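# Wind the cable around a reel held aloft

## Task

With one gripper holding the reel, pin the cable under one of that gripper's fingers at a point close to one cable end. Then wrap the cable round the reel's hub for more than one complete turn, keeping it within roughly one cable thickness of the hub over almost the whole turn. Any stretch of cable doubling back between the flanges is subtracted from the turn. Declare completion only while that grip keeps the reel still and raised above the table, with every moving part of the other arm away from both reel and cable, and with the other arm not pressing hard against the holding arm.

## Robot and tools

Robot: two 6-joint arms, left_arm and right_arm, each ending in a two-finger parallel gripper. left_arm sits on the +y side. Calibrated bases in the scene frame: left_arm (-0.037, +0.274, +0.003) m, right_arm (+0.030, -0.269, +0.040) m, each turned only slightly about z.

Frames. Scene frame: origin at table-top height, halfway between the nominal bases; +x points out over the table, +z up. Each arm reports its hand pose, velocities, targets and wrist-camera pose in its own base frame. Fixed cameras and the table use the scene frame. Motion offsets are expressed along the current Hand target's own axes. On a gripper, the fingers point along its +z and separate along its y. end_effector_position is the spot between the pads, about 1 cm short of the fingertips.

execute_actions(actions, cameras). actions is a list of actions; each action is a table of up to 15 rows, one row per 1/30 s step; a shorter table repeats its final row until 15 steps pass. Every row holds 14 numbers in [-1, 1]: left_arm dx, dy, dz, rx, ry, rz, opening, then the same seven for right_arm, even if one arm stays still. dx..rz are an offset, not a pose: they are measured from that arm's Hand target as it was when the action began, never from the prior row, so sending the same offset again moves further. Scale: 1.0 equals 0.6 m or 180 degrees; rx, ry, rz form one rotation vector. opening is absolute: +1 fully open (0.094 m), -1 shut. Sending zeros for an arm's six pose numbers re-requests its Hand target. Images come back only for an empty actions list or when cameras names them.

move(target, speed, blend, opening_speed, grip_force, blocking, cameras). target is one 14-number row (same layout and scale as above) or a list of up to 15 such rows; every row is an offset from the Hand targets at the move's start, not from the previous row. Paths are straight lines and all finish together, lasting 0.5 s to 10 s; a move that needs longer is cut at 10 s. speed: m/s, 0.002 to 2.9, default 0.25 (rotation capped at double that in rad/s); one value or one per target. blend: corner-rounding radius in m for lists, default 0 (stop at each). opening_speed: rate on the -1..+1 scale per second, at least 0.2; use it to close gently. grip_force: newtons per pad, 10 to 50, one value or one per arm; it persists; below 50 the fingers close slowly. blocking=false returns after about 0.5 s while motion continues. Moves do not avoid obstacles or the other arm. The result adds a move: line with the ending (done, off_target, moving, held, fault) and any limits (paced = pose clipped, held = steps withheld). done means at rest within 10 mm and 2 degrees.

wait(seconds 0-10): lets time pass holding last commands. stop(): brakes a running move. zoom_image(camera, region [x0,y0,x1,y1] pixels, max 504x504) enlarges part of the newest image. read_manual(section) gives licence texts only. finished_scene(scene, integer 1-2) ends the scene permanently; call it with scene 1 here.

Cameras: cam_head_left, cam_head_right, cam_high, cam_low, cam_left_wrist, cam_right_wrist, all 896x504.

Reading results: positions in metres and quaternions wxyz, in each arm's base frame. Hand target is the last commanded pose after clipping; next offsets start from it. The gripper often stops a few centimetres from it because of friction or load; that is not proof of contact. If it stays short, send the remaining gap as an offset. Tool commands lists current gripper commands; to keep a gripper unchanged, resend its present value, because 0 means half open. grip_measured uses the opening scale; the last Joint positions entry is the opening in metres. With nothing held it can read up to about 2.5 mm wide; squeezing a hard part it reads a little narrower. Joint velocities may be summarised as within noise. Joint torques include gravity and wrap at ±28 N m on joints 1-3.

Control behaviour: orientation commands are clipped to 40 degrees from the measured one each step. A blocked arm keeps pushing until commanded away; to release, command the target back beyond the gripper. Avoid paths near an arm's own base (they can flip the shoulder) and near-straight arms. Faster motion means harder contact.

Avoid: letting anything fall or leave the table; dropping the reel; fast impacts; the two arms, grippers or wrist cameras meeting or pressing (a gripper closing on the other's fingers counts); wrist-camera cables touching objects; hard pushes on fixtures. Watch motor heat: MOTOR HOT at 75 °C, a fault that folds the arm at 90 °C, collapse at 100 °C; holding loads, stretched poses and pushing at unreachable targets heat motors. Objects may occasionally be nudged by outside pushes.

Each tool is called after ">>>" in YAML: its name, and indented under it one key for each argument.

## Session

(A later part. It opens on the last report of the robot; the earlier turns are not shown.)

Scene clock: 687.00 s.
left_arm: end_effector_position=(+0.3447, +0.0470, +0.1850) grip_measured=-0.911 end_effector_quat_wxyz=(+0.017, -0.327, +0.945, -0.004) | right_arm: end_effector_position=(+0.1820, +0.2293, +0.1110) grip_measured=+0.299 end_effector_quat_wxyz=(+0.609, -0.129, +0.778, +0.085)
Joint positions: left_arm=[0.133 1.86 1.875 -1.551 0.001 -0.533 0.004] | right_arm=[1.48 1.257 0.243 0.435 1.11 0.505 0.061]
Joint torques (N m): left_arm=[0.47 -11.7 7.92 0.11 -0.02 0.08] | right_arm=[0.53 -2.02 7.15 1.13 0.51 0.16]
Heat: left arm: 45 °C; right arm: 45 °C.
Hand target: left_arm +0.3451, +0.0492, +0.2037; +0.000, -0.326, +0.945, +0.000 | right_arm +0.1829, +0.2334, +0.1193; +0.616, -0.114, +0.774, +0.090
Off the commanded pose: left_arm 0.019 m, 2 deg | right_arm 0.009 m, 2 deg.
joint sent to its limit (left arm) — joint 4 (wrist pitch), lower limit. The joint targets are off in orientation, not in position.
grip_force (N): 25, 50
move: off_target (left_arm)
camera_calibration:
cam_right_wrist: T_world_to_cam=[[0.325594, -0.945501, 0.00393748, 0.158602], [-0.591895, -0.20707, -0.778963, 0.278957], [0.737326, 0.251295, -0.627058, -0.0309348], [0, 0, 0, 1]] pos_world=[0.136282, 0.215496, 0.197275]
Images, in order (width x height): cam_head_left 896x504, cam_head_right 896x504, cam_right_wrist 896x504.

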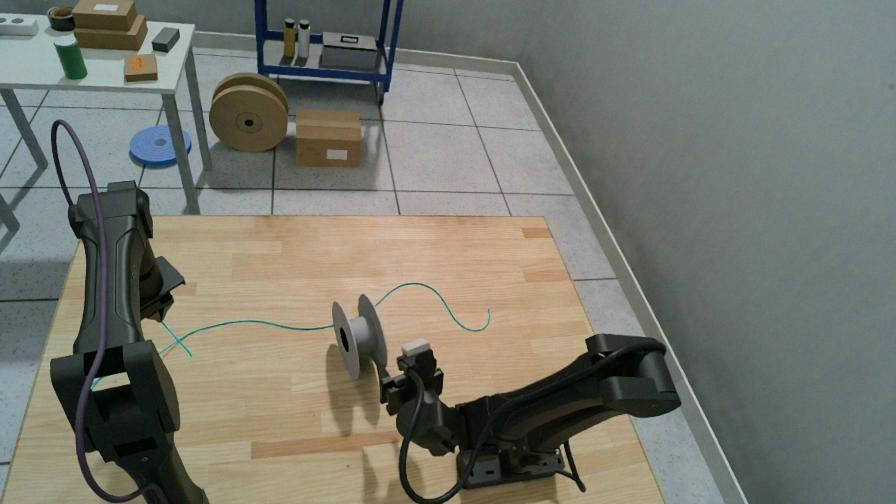

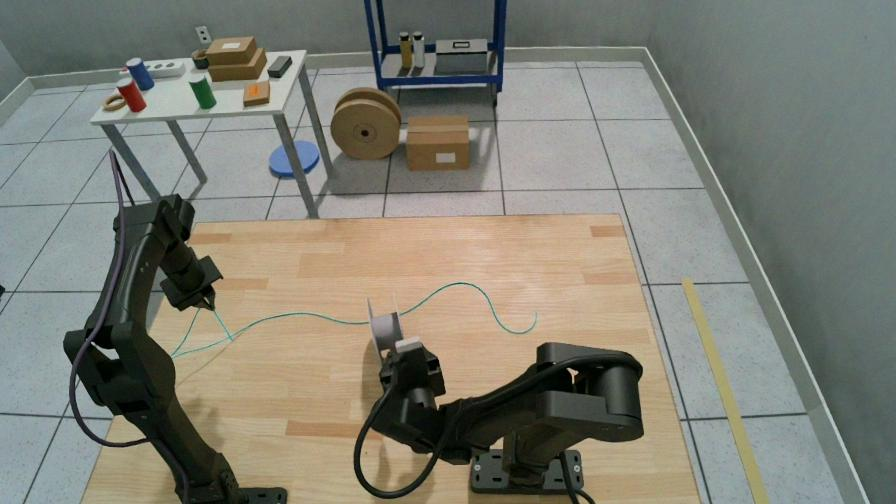

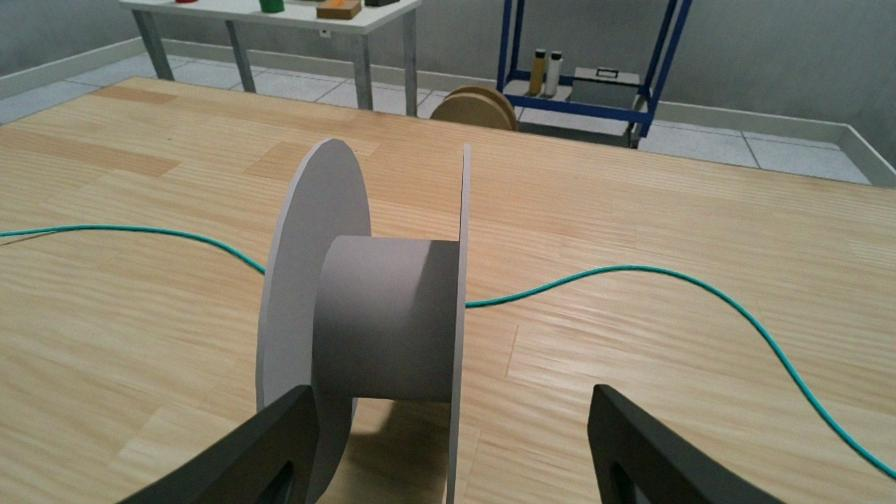

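>>> move:
  target: [0.341,-0.4743,-0.10,-0.0096,0.0435,0.1414,-1,0,0,0,0,0,0,0.3]
  speed: 0.18
  cameras: ["cam_left_wrist","cam_right_wrist","cam_head_left","cam_head_right"]

>>> zoom_image:
  camera: "cam_head_left"
  region: [280, 220, 430, 380]

>>> zoom_image:
  camera: "cam_head_right"
  region: [300, 220, 450, 380]

Scene clock: 701.43 s.
left_arm: end_effector_position=(+0.3548, -0.2998, +0.2605) grip_measured=-0.911 end_effector_quat_wxyz=(+0.099, -0.114, +0.971, -0.184) | right_arm: end_effector_position=(+0.1820, +0.2293, +0.1110) grip_measured=+0.299 end_effector_quat_wxyz=(+0.609, -0.129, +0.778, +0.085)
Joint positions: left_arm=[-0.657 2.142 2.533 -1.558 0.122 -0.916 0.004] | right_arm=[1.48 1.257 0.243 0.435 1.11 0.505 0.061]
Joint torques (N m): left_arm=[0.39 -9.39 7.68 0.77 0.08 -0.11] | right_arm=[0.51 -2.07 7.2 1.19 0.53 0.15]
Heat: left arm: 45 °C; right arm: 44 °C.
Hand target: left_arm +0.3594, -0.3009, +0.2636; -0.069, -0.109, +0.992, -0.008 | right_arm +0.1829, +0.2335, +0.1193; +0.616, -0.114, +0.774, +0.090
Off the commanded pose: left_arm 0.006 m, 28 deg | right_arm 0.009 m, 2 deg.
joint sent to its limit (left arm) — joint 4 (wrist pitch), lower limit. The joint targets are off in orientation, not in position.
grip_force (N): 25, 50
move: off_target (left_arm)
camera_calibration:
cam_left_wrist: T_world_to_cam=[[0.184234, -0.915692, 0.357163, -0.433264], [-0.963585, -0.0966164, 0.249337, 0.283293], [-0.193808, -0.390094, -0.900147, 0.280478], [0, 0, 0, 1]] pos_world=[0.407157, -0.259953, 0.336582]
cam_right_wrist: T_world_to_cam=[[0.325594, -0.945501, 0.00393748, 0.158602], [-0.591895, -0.20707, -0.778963, 0.278957], [0.737326, 0.251295, -0.627058, -0.0309348], [0, 0, 0, 1]] pos_world=[0.136282, 0.215496, 0.197275]
Images, in order (width x height): cam_head_left 896x504, cam_head_right 896x504, cam_left_wrist 896x504, cam_right_wrist 896x504.

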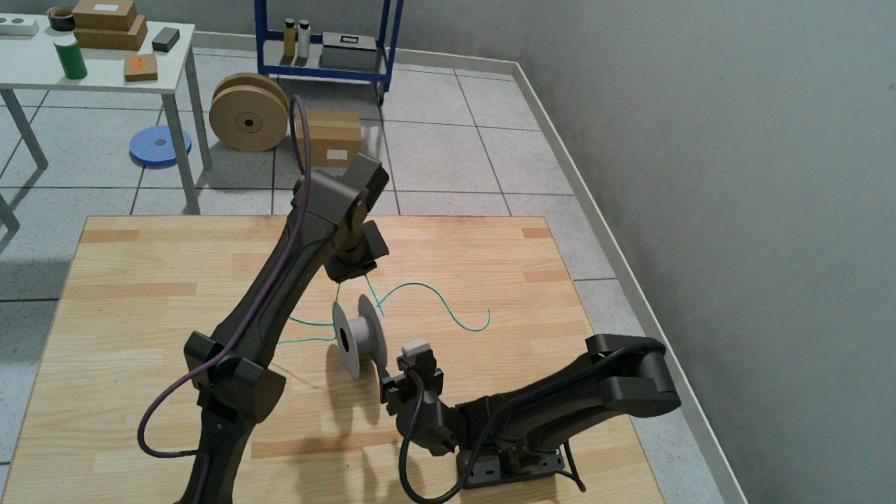

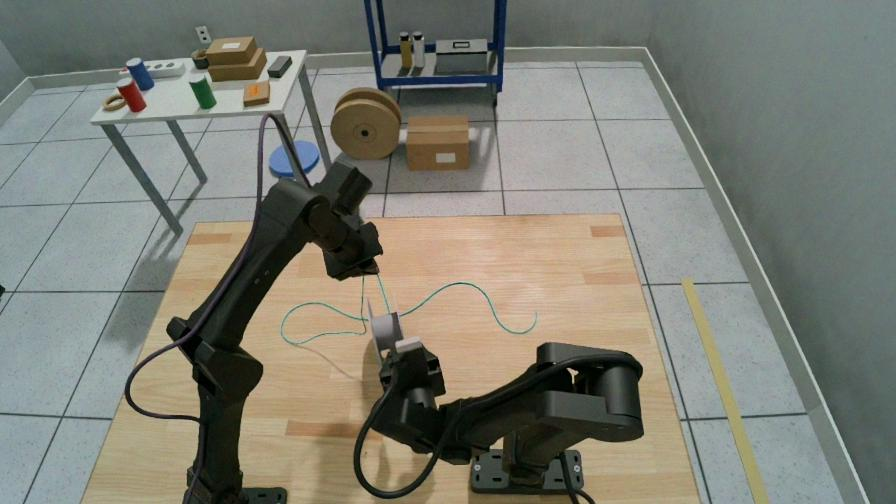

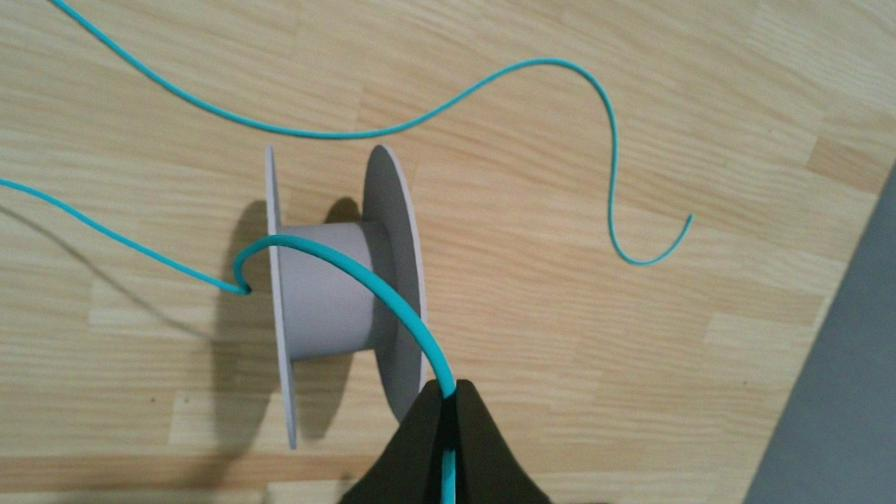

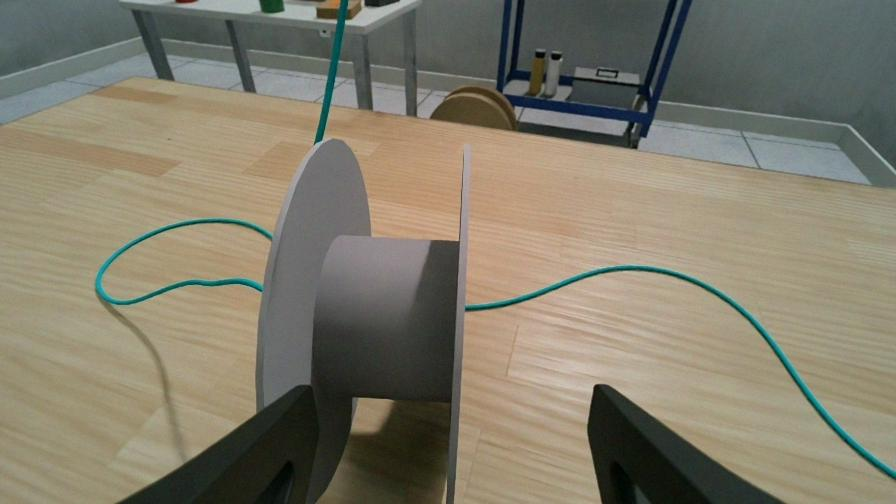

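Scaled by 3.150 from the camera's 896x504 image, which has a finer 1280x720 frame.

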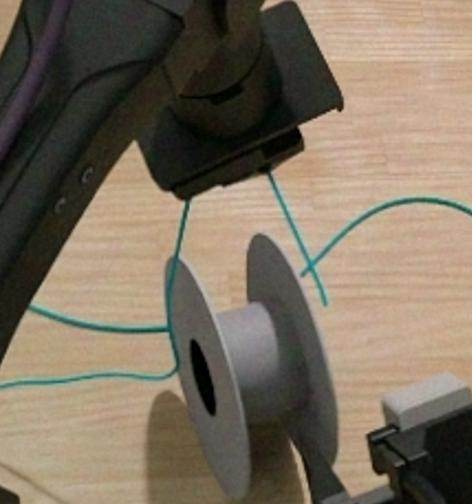

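Scaled by 3.150 from the camera's 896x504 image, which has a finer 1280x720 frame.

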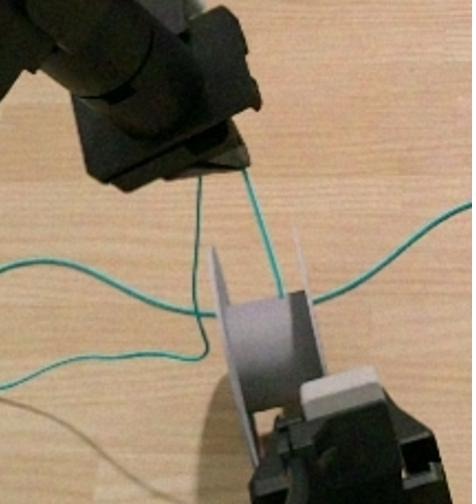

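>>> move:
  target: [-0.0093,0,0.066,0.165,0,0,-1,0,0,0,0,0,0,0.3]
  speed: 0.12
  cameras: ["cam_left_wrist","cam_right_wrist","cam_head_left","cam_head_right"]

>>> zoom_image:
  camera: "cam_head_left"
  region: [280, 220, 430, 380]

>>> zoom_image:
  camera: "cam_head_right"
  region: [300, 220, 450, 380]

Scene clock: 729.50 s.
left_arm: end_effector_position=(+0.3553, -0.2983, +0.2300) grip_measured=-0.911 end_effector_quat_wxyz=(-0.036, -0.128, +0.957, -0.258) | right_arm: end_effector_position=(+0.1820, +0.2293, +0.1110) grip_measured=+0.299 end_effector_quat_wxyz=(+0.609, -0.129, +0.778, +0.085)
Joint positions: left_arm=[-0.531 2.168 2.408 -1.526 0.45 -0.861 0.004] | right_arm=[1.48 1.257 0.243 0.435 1.11 0.505 0.061]
Joint torques (N m): left_arm=[0.31 -9.92 4.72 0.79 0.35 0.12] | right_arm=[0.51 -2.14 7.12 1.13 0.52 0.14]
Heat: left arm: 45 °C; right arm: 43 °C.
Hand target: left_arm +0.3594, -0.3010, +0.2236; -0.039, -0.123, +0.956, -0.262 | right_arm +0.1829, +0.2335, +0.1193; +0.616, -0.114, +0.774, +0.090
Off the commanded pose: left_arm 0.008 m, 1 deg | right_arm 0.009 m, 2 deg.
grip_force (N): 25, 50
move: done
camera_calibration:
cam_left_wrist: T_world_to_cam=[[0.256055, -0.847342, 0.46524, -0.450998], [-0.872883, 0.00411932, 0.487913, 0.234395], [-0.415345, -0.531032, -0.738575, 0.253179], [0, 0, 0, 1]] pos_world=[0.425236, -0.248669, 0.282449]
cam_right_wrist: T_world_to_cam=[[0.325594, -0.945501, 0.00393748, 0.158602], [-0.591895, -0.20707, -0.778963, 0.278957], [0.737326, 0.251295, -0.627058, -0.0309348], [0, 0, 0, 1]] pos_world=[0.136282, 0.215496, 0.197275]
Images, in order (width x height): cam_head_left 896x504, cam_head_right 896x504, cam_left_wrist 896x504, cam_right_wrist 896x504.

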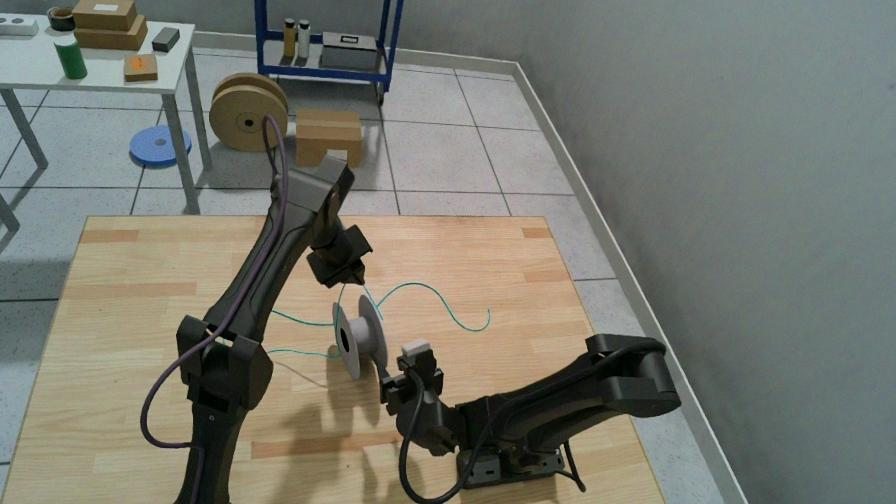

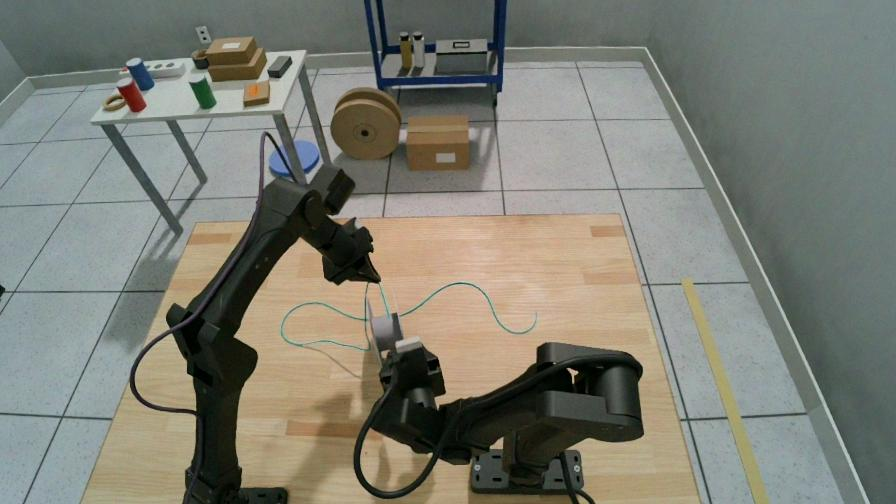

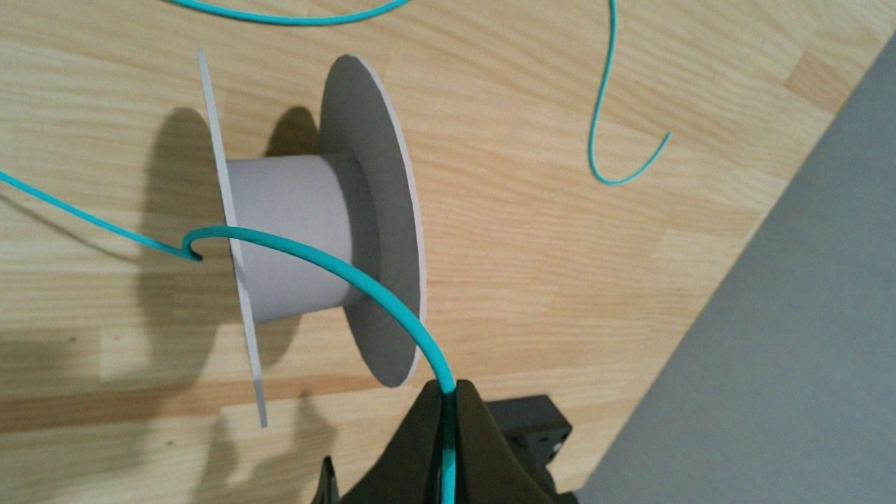

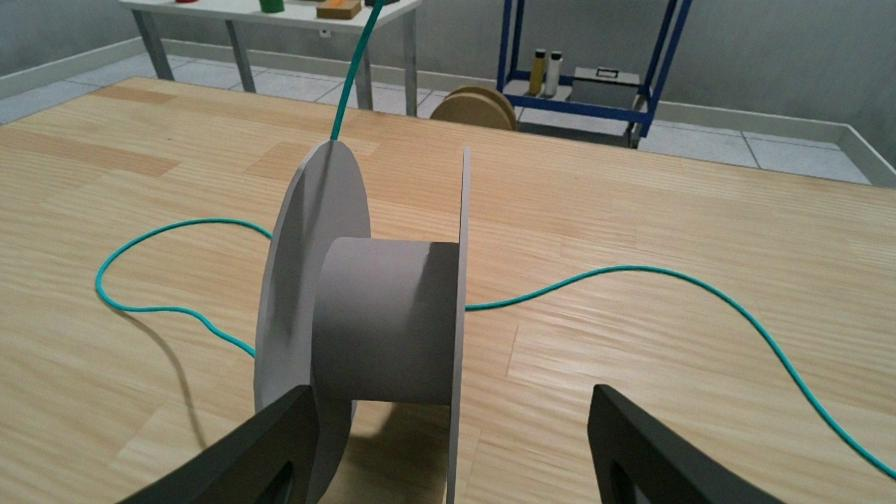

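Scaled by 3.150 from the camera's 896x504 image, which has a finer 1280x720 frame.

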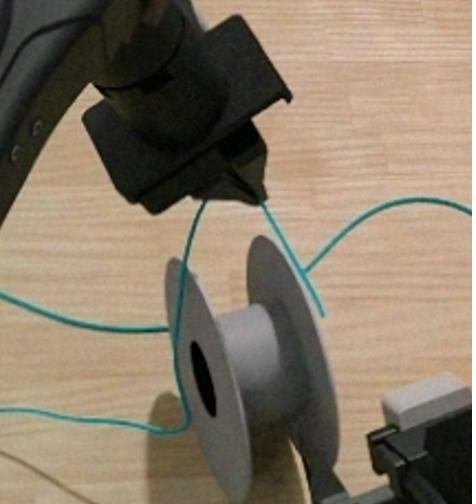

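Scaled by 3.150 from the camera's 896x504 image, which has a finer 1280x720 frame.

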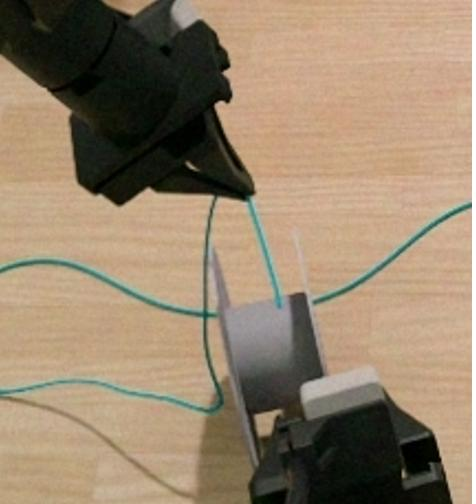

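>>> move:
  target: [-0.0163,0.0532,0.1027,0,0,0,-1,0,0,0,0,0,0,0.3]
  speed: 0.07
  cameras: ["cam_left_wrist","cam_right_wrist","cam_head_left","cam_head_right"]

>>> zoom_image:
  camera: "cam_head_left"
  region: [300, 240, 430, 380]

>>> zoom_image:
  camera: "cam_head_right"
  region: [320, 240, 450, 380]

Scene clock: 743.23 s.
left_arm: end_effector_position=(+0.3604, -0.3017, +0.1339) grip_measured=-0.911 end_effector_quat_wxyz=(-0.058, -0.133, +0.959, -0.242) | right_arm: end_effector_position=(+0.1820, +0.2293, +0.1110) grip_measured=+0.299 end_effector_quat_wxyz=(+0.609, -0.129, +0.778, +0.085)
Joint positions: left_arm=[-0.531 2.128 1.958 -1.173 0.452 -0.86 0.004] | right_arm=[1.48 1.257 0.243 0.435 1.11 0.505 0.061]
Joint torques (N m): left_arm=[-0.17 -15.86 5.19 0.68 0.32 0.06] | right_arm=[0.46 -2.15 7.13 1.15 0.53 0.19]
Heat: left arm: 44 °C; right arm: 42 °C.
Hand target: left_arm +0.3602, -0.3038, +0.1537; -0.039, -0.123, +0.956, -0.262 | right_arm +0.1829, +0.2335, +0.1193; +0.616, -0.114, +0.774, +0.090
Off the commanded pose: left_arm 0.020 m, 3 deg | right_arm 0.009 m, 2 deg.
grip_force (N): 25, 50
move: off_target (left_arm)
camera_calibration:
cam_left_wrist: T_world_to_cam=[[0.276372, -0.859868, 0.429239, -0.416831], [-0.848005, -0.00802441, 0.529927, 0.26746], [-0.452222, -0.510454, -0.73139, 0.201143], [0, 0, 0, 1]] pos_world=[0.43297, -0.253599, 0.1843]
cam_right_wrist: T_world_to_cam=[[0.325594, -0.945501, 0.00393748, 0.158602], [-0.591895, -0.20707, -0.778963, 0.278957], [0.737326, 0.251295, -0.627058, -0.0309348], [0, 0, 0, 1]] pos_world=[0.136282, 0.215496, 0.197275]
Images, in order (width x height): cam_head_left 896x504, cam_head_right 896x504, cam_left_wrist 896x504, cam_right_wrist 896x504.

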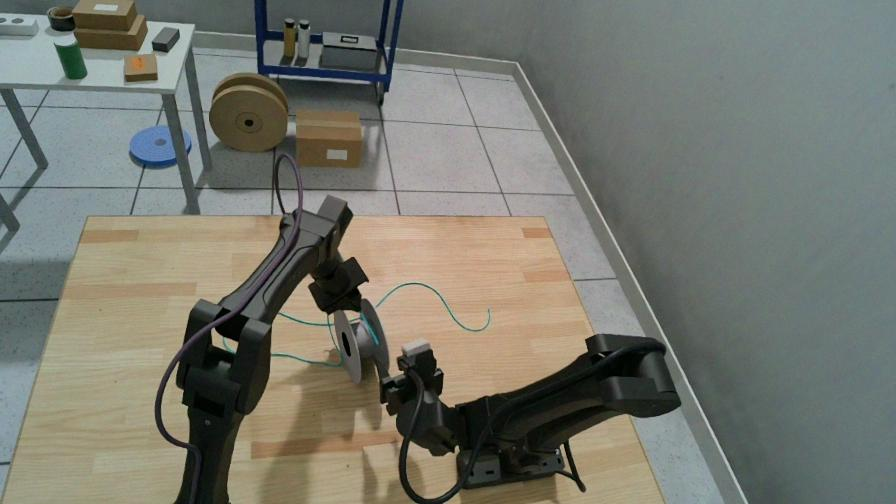

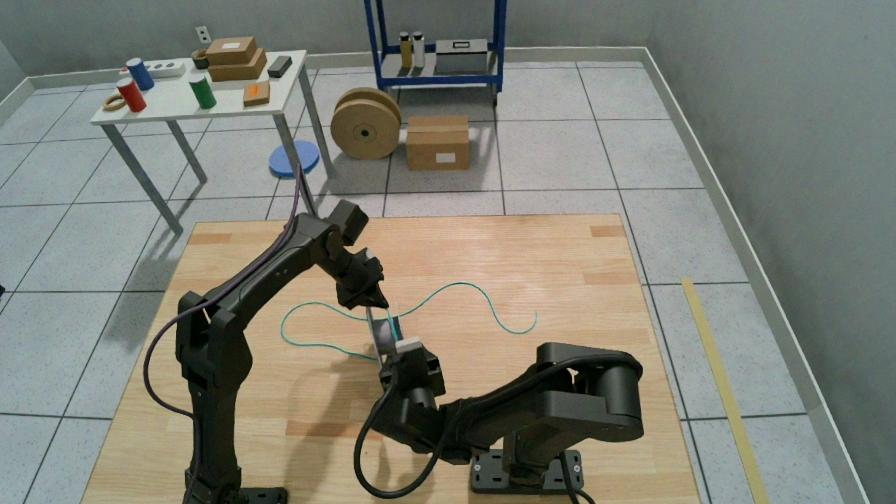

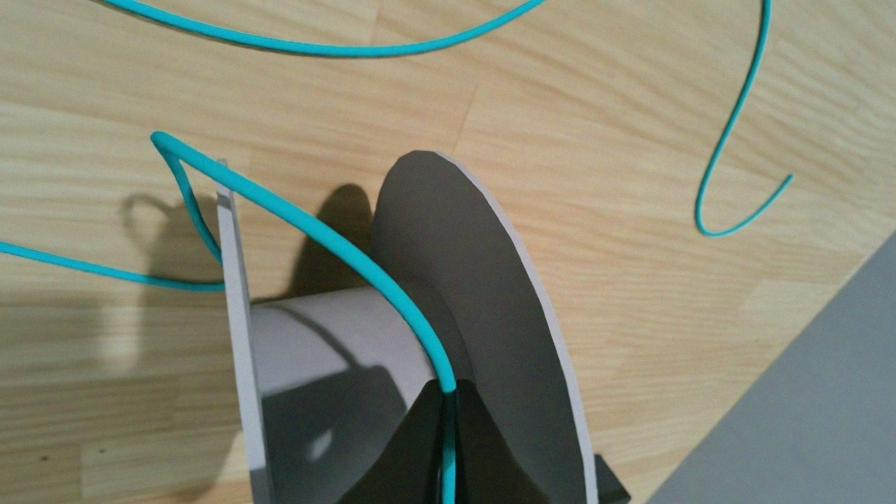

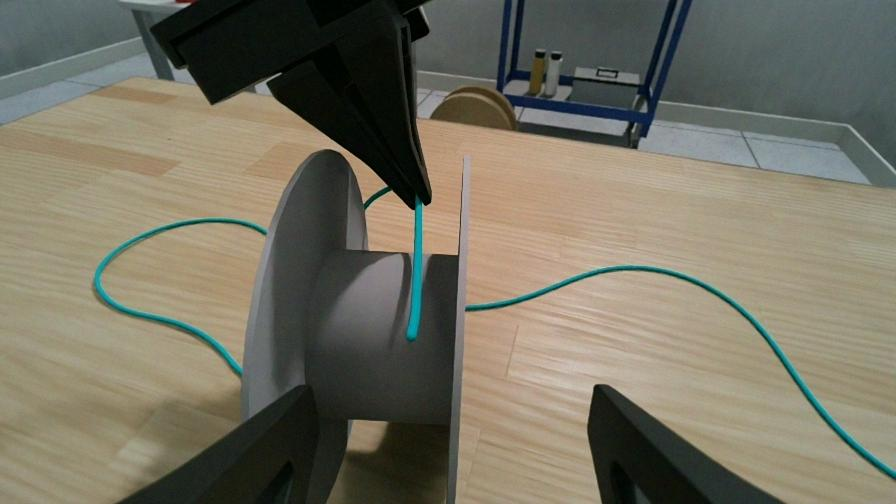

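Scaled by 3.600 from the camera's 896x504 image, which has a finer 1280x720 frame.

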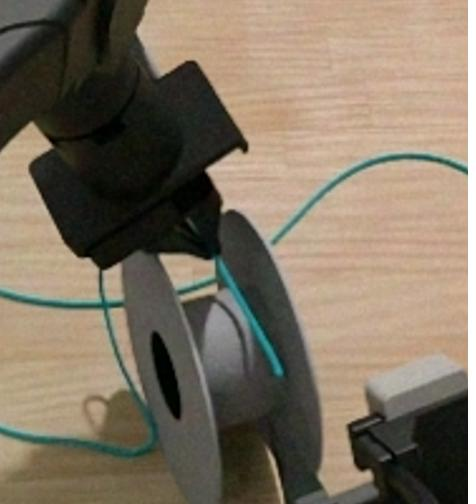

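Scaled by 3.600 from the camera's 896x504 image, which has a finer 1280x720 frame.

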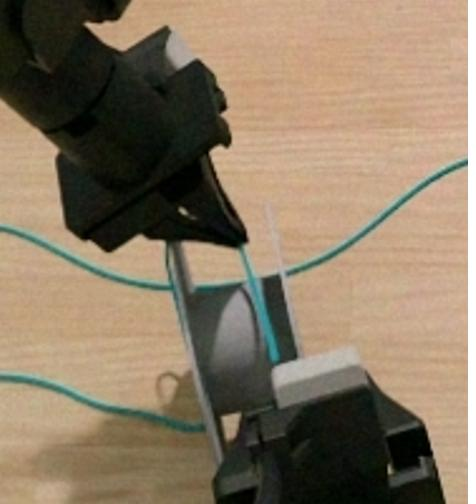

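>>> move:
  target: [0.0025,-0.0085,-0.0165,0,0,0,-1,0,0,0,0,0,0,0.3]
  speed: 0.05

Scene clock: 748.93 s.
left_arm: end_effector_position=(+0.3578, -0.3002, +0.1333) grip_measured=-0.911 end_effector_quat_wxyz=(-0.063, -0.135, +0.960, -0.238) | right_arm: end_effector_position=(+0.1820, +0.2293, +0.1110) grip_measured=+0.299 end_effector_quat_wxyz=(+0.609, -0.129, +0.778, +0.085)
Joint positions: left_arm=[-0.531 2.128 1.958 -1.186 0.452 -0.86 0.004] | right_arm=[1.48 1.257 0.243 0.435 1.11 0.505 0.061]
Joint torques (N m): left_arm=[-0.09 -15.72 9.01 0.38 0.32 0.07] | right_arm=[0.64 -2.1 7.19 1.18 0.53 0.12]
Heat: left arm: 44 °C; right arm: 42 °C.
Hand target: left_arm +0.3601, -0.3033, +0.1649; -0.039, -0.123, +0.956, -0.262 | right_arm +0.1829, +0.2335, +0.1193; +0.616, -0.114, +0.774, +0.090
Off the commanded pose: left_arm 0.032 m, 4 deg | right_arm 0.009 m, 2 deg.
grip_force (N): 25, 50
move: off_target (left_arm)

>>> move:
  target: [0.0035,-0.012,-0.0215,0,0,0,-1,0,0,0,0,0,0,0.3]
  speed: 0.05
  cameras: ["cam_right_wrist"]

Scene clock: 752.43 s.
left_arm: end_effector_position=(+0.3591, -0.3009, +0.1559) grip_measured=-0.911 end_effector_quat_wxyz=(-0.056, -0.133, +0.959, -0.243) | right_arm: end_effector_position=(+0.1820, +0.2293, +0.1110) grip_measured=+0.299 end_effector_quat_wxyz=(+0.609, -0.129, +0.778, +0.085)
Joint positions: left_arm=[-0.531 2.128 2.045 -1.256 0.452 -0.86 0.004] | right_arm=[1.48 1.257 0.243 0.435 1.11 0.505 0.061]
Joint torques (N m): left_arm=[-0.06 -14.24 8.66 0.4 0.32 0.06] | right_arm=[0.68 -2.04 7.32 1.13 0.53 0.12]
Heat: left arm: 45 °C; right arm: 42 °C.
Hand target: left_arm +0.3601, -0.3031, +0.1798; -0.039, -0.123, +0.956, -0.262 | right_arm +0.1829, +0.2335, +0.1193; +0.616, -0.114, +0.774, +0.090
Off the commanded pose: left_arm 0.024 m, 3 deg | right_arm 0.009 m, 2 deg.
grip_force (N): 25, 50
move: off_target (left_arm)
camera_calibration:
cam_right_wrist: T_world_to_cam=[[0.325594, -0.945501, 0.00393748, 0.158602], [-0.591895, -0.20707, -0.778963, 0.278957], [0.737326, 0.251295, -0.627058, -0.0309348], [0, 0, 0, 1]] pos_world=[0.136282, 0.215496, 0.197275]
Images, in order (width x height): cam_right_wrist 896x504.

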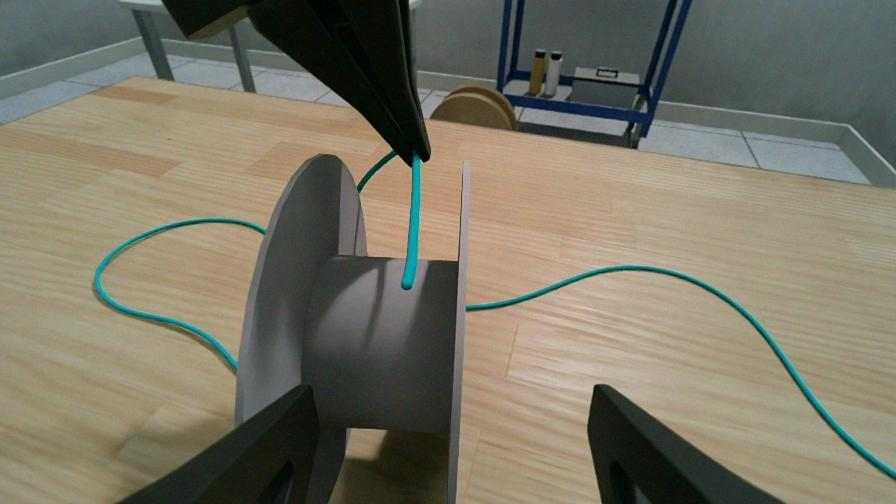

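>>> execute_actions:
  actions: []
  cameras: ["cam_head_left","cam_head_right","cam_low"]

>>> zoom_image:
  camera: "cam_head_left"
  region: [310, 260, 410, 380]

>>> zoom_image:
  camera: "cam_head_right"
  region: [340, 270, 440, 390]

>>> zoom_image:
  camera: "cam_low"
  region: [420, 200, 550, 320]

Scene clock: 756.57 s.
left_arm: end_effector_position=(+0.3590, -0.3009, +0.1559) grip_measured=-0.911 end_effector_quat_wxyz=(-0.056, -0.133, +0.959, -0.243) | right_arm: end_effector_position=(+0.1820, +0.2293, +0.1110) grip_measured=+0.299 end_effector_quat_wxyz=(+0.609, -0.129, +0.778, +0.085)
Joint positions: left_arm=[-0.531 2.128 2.045 -1.256 0.452 -0.86 0.004] | right_arm=[1.48 1.257 0.243 0.435 1.11 0.505 0.061]
Joint velocities: within noise
Joint torques (N m): left_arm=[-0.06 -14.24 8.66 0.41 0.32 0.07] | right_arm=[0.49 -2.02 7.15 1.13 0.56 0.17]
Heat: left arm: 45 °C; right arm: 42 °C.
Hand target: left_arm +0.3601, -0.3032, +0.1798; -0.039, -0.123, +0.956, -0.262 | right_arm +0.1829, +0.2335, +0.1193; +0.616, -0.114, +0.774, +0.090
Tool commands: left_gripper/opening=-1.0 right_gripper/opening=+0.3
Off the commanded pose: left_arm 0.024 m, 3 deg | right_arm 0.009 m, 2 deg.
grip_force (N): 25, 50
Images, in order (width x height): cam_head_left 896x504, cam_head_right 896x504, cam_low 896x504.

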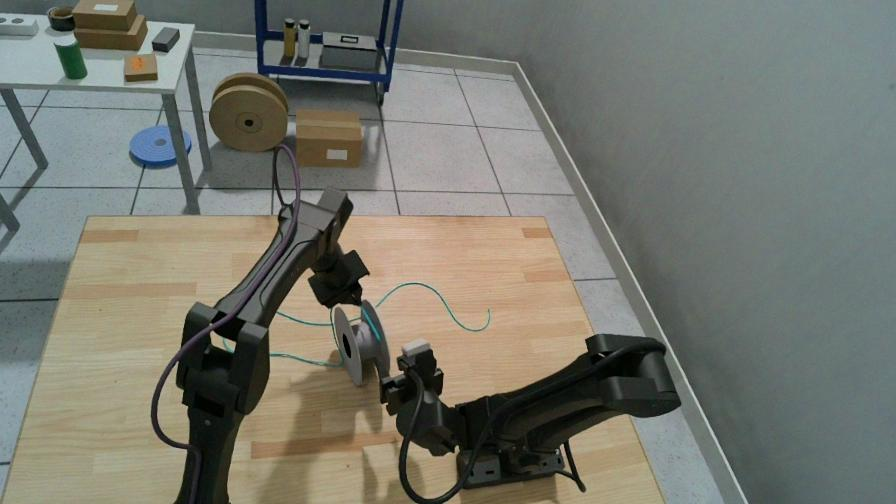

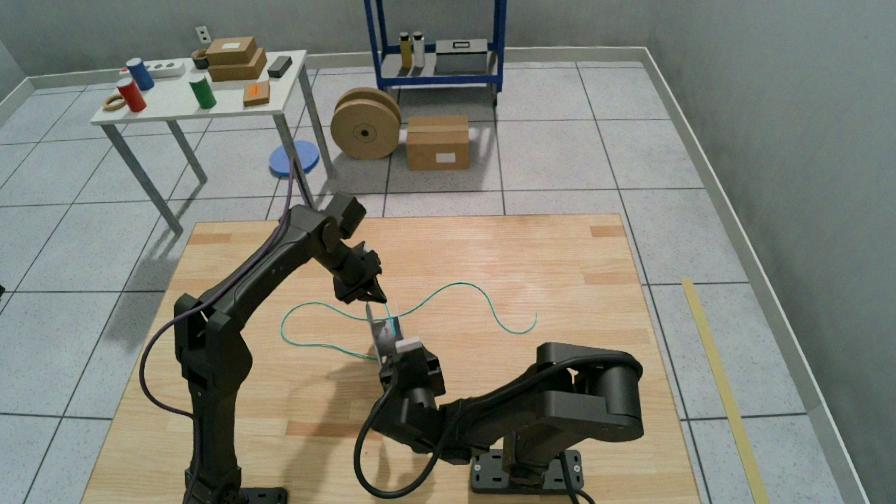

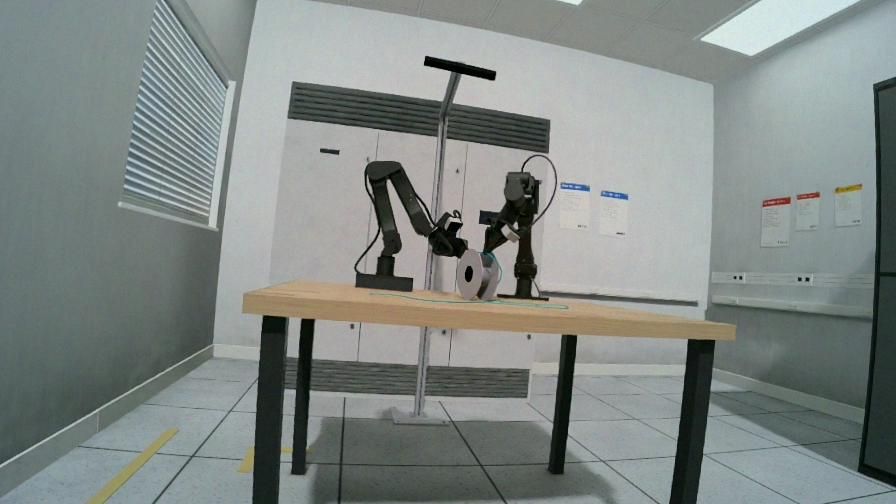

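Scaled by 4.200 from the camera's 896x504 image, which has a finer 1280x720 frame.

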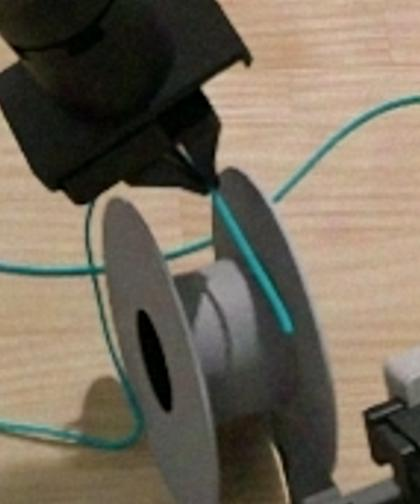

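Scaled by 4.200 from the camera's 896x504 image, which has a finer 1280x720 frame.

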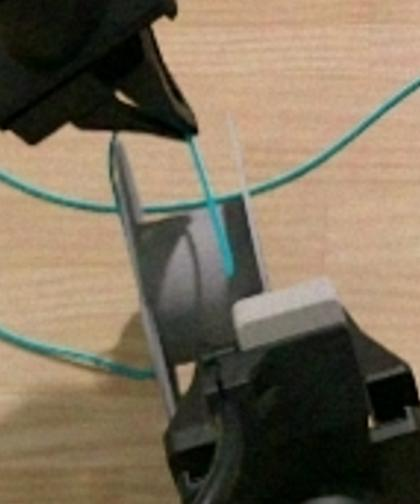

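Scaled by 3.877 from the camera's 896x504 image, which has a finer 1280x720 frame.

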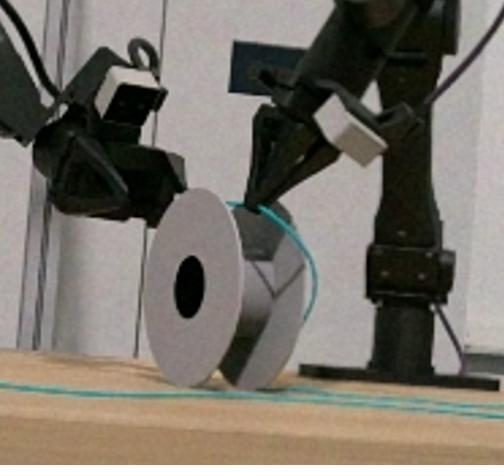

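>>> move:
  target: [0,0,0,0,0,0,-1,-0.016,0.0044,0.075,0,0,0,0.3]
  speed: 0.07
  cameras: ["cam_right_wrist"]

Scene clock: 780.50 s.
left_arm: end_effector_position=(+0.3590, -0.3009, +0.1559) grip_measured=-0.911 end_effector_quat_wxyz=(-0.056, -0.133, +0.959, -0.243) | right_arm: end_effector_position=(+0.2227, +0.2418, +0.1110) grip_measured=+0.299 end_effector_quat_wxyz=(+0.611, -0.122, +0.778, +0.078)
Joint positions: left_arm=[-0.531 2.128 2.045 -1.256 0.452 -0.86 0.004] | right_arm=[1.29 1.405 0.283 0.686 0.962 0.338 0.061]
Joint torques (N m): left_arm=[-0.08 -14.26 8.66 0.42 0.32 0.07] | right_arm=[-0.44 -2.86 6.74 1.58 0.12 -0.02]
Heat: left arm: 45 °C; right arm: 41 °C.
Hand target: left_arm +0.3601, -0.3032, +0.1798; -0.039, -0.123, +0.956, -0.262 | right_arm +0.2262, +0.2492, +0.1186; +0.616, -0.114, +0.774, +0.090
Off the commanded pose: left_arm 0.024 m, 3 deg | right_arm 0.011 m, 2 deg.
grip_force (N): 25, 50
move: off_target (left_arm, right_arm)
camera_calibration:
cam_right_wrist: T_world_to_cam=[[0.306929, -0.951712, 0.00618226, 0.162519], [-0.594175, -0.196689, -0.779916, 0.303659], [0.743472, 0.235706, -0.625853, -0.0617617], [0, 0, 0, 1]] pos_world=[0.176463, 0.228955, 0.19717]
Images, in order (width x height): cam_right_wrist 896x504.

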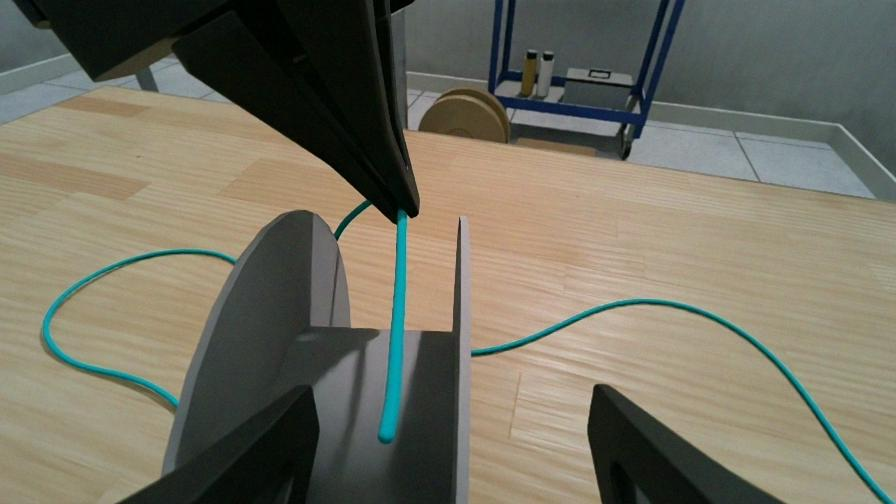

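>>> move:
  target: [0,0,0,0,0,0,-1,-0.013,0.002,0.057,0,0,0,0.3]
  speed: 0.06
  cameras: ["cam_right_wrist","cam_head_left","cam_head_right"]

>>> zoom_image:
  camera: "cam_head_right"
  region: [340, 260, 440, 380]

Scene clock: 795.60 s.
left_arm: end_effector_position=(+0.3590, -0.3009, +0.1559) grip_measured=-0.911 end_effector_quat_wxyz=(-0.056, -0.133, +0.959, -0.243) | right_arm: end_effector_position=(+0.2550, +0.2529, +0.1109) grip_measured=+0.299 end_effector_quat_wxyz=(+0.610, -0.120, +0.780, +0.078)
Joint positions: left_arm=[-0.531 2.128 2.045 -1.256 0.452 -0.86 0.004] | right_arm=[1.164 1.513 0.349 0.785 0.847 0.265 0.061]
Joint torques (N m): left_arm=[-0.06 -14.26 8.65 0.41 0.32 0.07] | right_arm=[-0.46 -3.44 6.56 1.74 0.05 -0.05]
Heat: left arm: 45 °C; right arm: 42 °C.
Hand target: left_arm +0.3601, -0.3032, +0.1798; -0.039, -0.123, +0.956, -0.262 | right_arm +0.2595, +0.2604, +0.1185; +0.616, -0.114, +0.774, +0.090
Off the commanded pose: left_arm 0.024 m, 3 deg | right_arm 0.012 m, 2 deg.
grip_force (N): 25, 50
move: off_target (left_arm, right_arm)
camera_calibration:
cam_right_wrist: T_world_to_cam=[[0.304459, -0.952518, 0.00390002, 0.164305], [-0.597554, -0.194185, -0.77796, 0.325022], [0.741778, 0.234526, -0.628302, -0.0875916], [0, 0, 0, 1]] pos_world=[0.209168, 0.24016, 0.197179]
Images, in order (width x height): cam_head_left 896x504, cam_head_right 896x504, cam_right_wrist 896x504.

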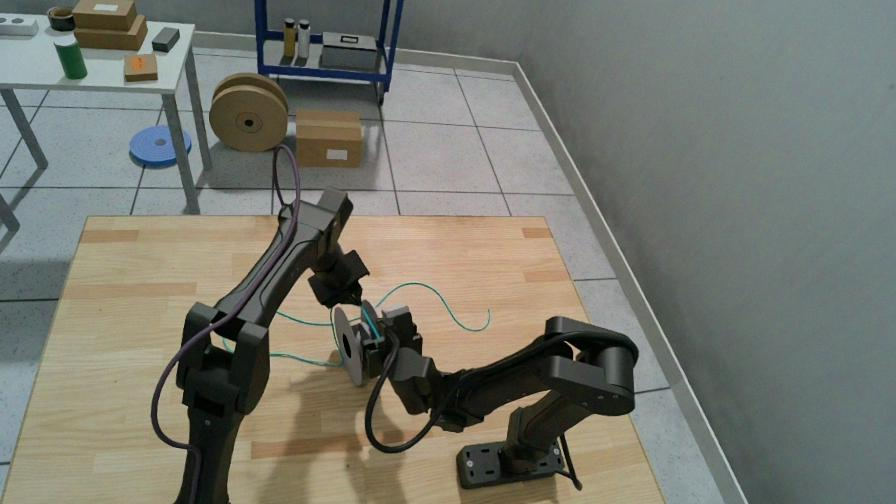

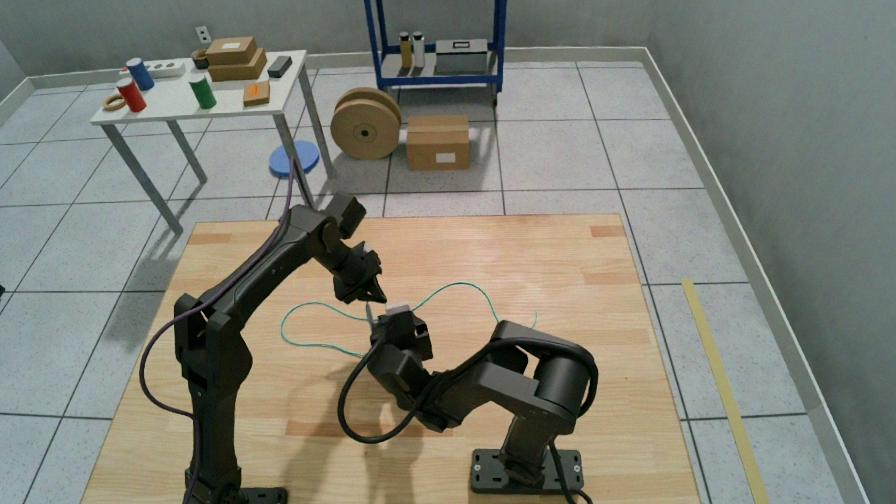

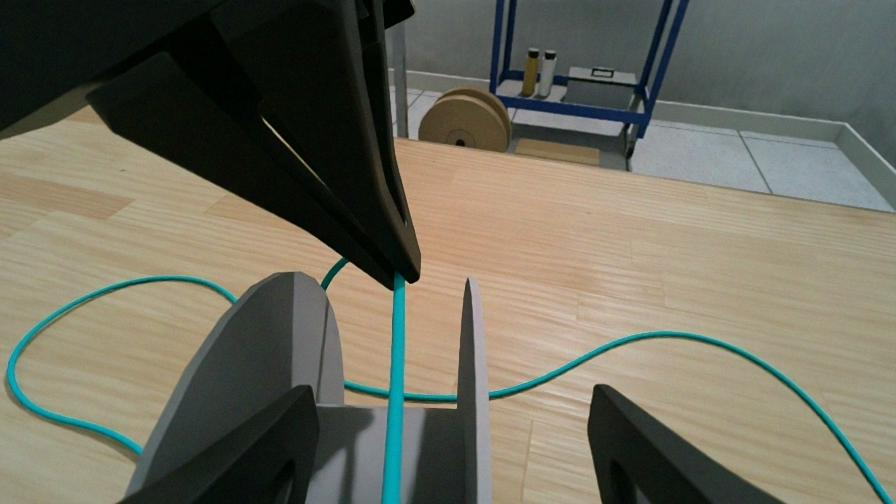

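Scaled by 4.200 from the camera's 896x504 image, which has a finer 1280x720 frame.

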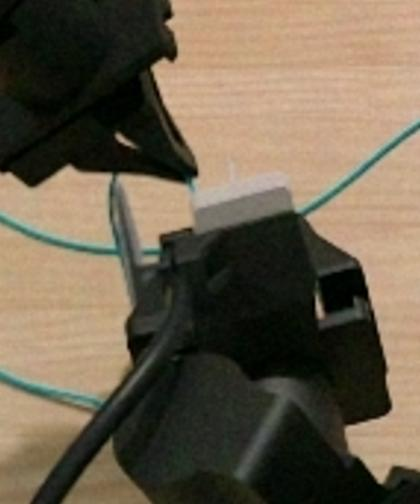

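>>> move:
  target:
    - [0,0,0,0,0,0,-1,0,-0.009,0,0,0,0,0.3]
    - [0,0,0,0,0,0,-1,0,-0.009,0,0,0,0,-0.55]
  speed: 0.05
  opening_speed: 0.4
  cameras: ["cam_right_wrist"]

Scene clock: 804.63 s.
left_arm: end_effector_position=(+0.3590, -0.3009, +0.1559) grip_measured=-0.911 end_effector_quat_wxyz=(-0.056, -0.133, +0.959, -0.243) | right_arm: end_effector_position=(+0.2579, +0.2523, +0.1116) grip_measured=-0.549 end_effector_quat_wxyz=(+0.610, -0.120, +0.779, +0.080)
Joint positions: left_arm=[-0.531 2.128 2.045 -1.256 0.452 -0.86 0.004] | right_arm=[1.15 1.513 0.349 0.793 0.831 0.256 0.021]
Joint torques (N m): left_arm=[-0.08 -14.26 8.66 0.42 0.32 0.07] | right_arm=[-0.64 -4.55 5.34 1.67 0.09 -0.05]
Heat: left arm: 45 °C; right arm: 42 °C.
Hand target: left_arm +0.3601, -0.3032, +0.1798; -0.039, -0.123, +0.956, -0.262 | right_arm +0.2610, +0.2552, +0.1185; +0.616, -0.113, +0.774, +0.090
Off the commanded pose: left_arm 0.024 m, 3 deg | right_arm 0.008 m, 2 deg.
grip_force (N): 25, 50
move: off_target (left_arm)
camera_calibration:
cam_right_wrist: T_world_to_cam=[[0.306805, -0.951771, 0.00180465, 0.162289], [-0.596833, -0.193867, -0.778593, 0.327018], [0.741391, 0.237799, -0.627527, -0.0899462], [0, 0, 0, 1]] pos_world=[0.212069, 0.239249, 0.197877]
Images, in order (width x height): cam_right_wrist 896x504.

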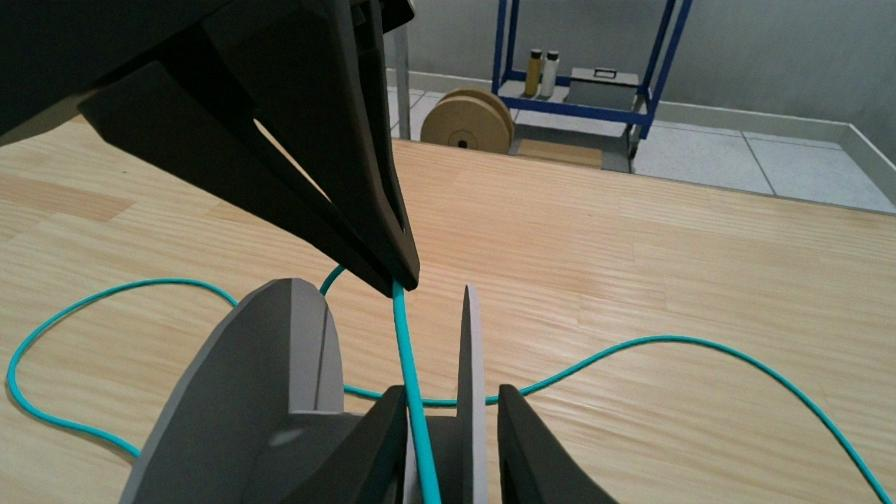

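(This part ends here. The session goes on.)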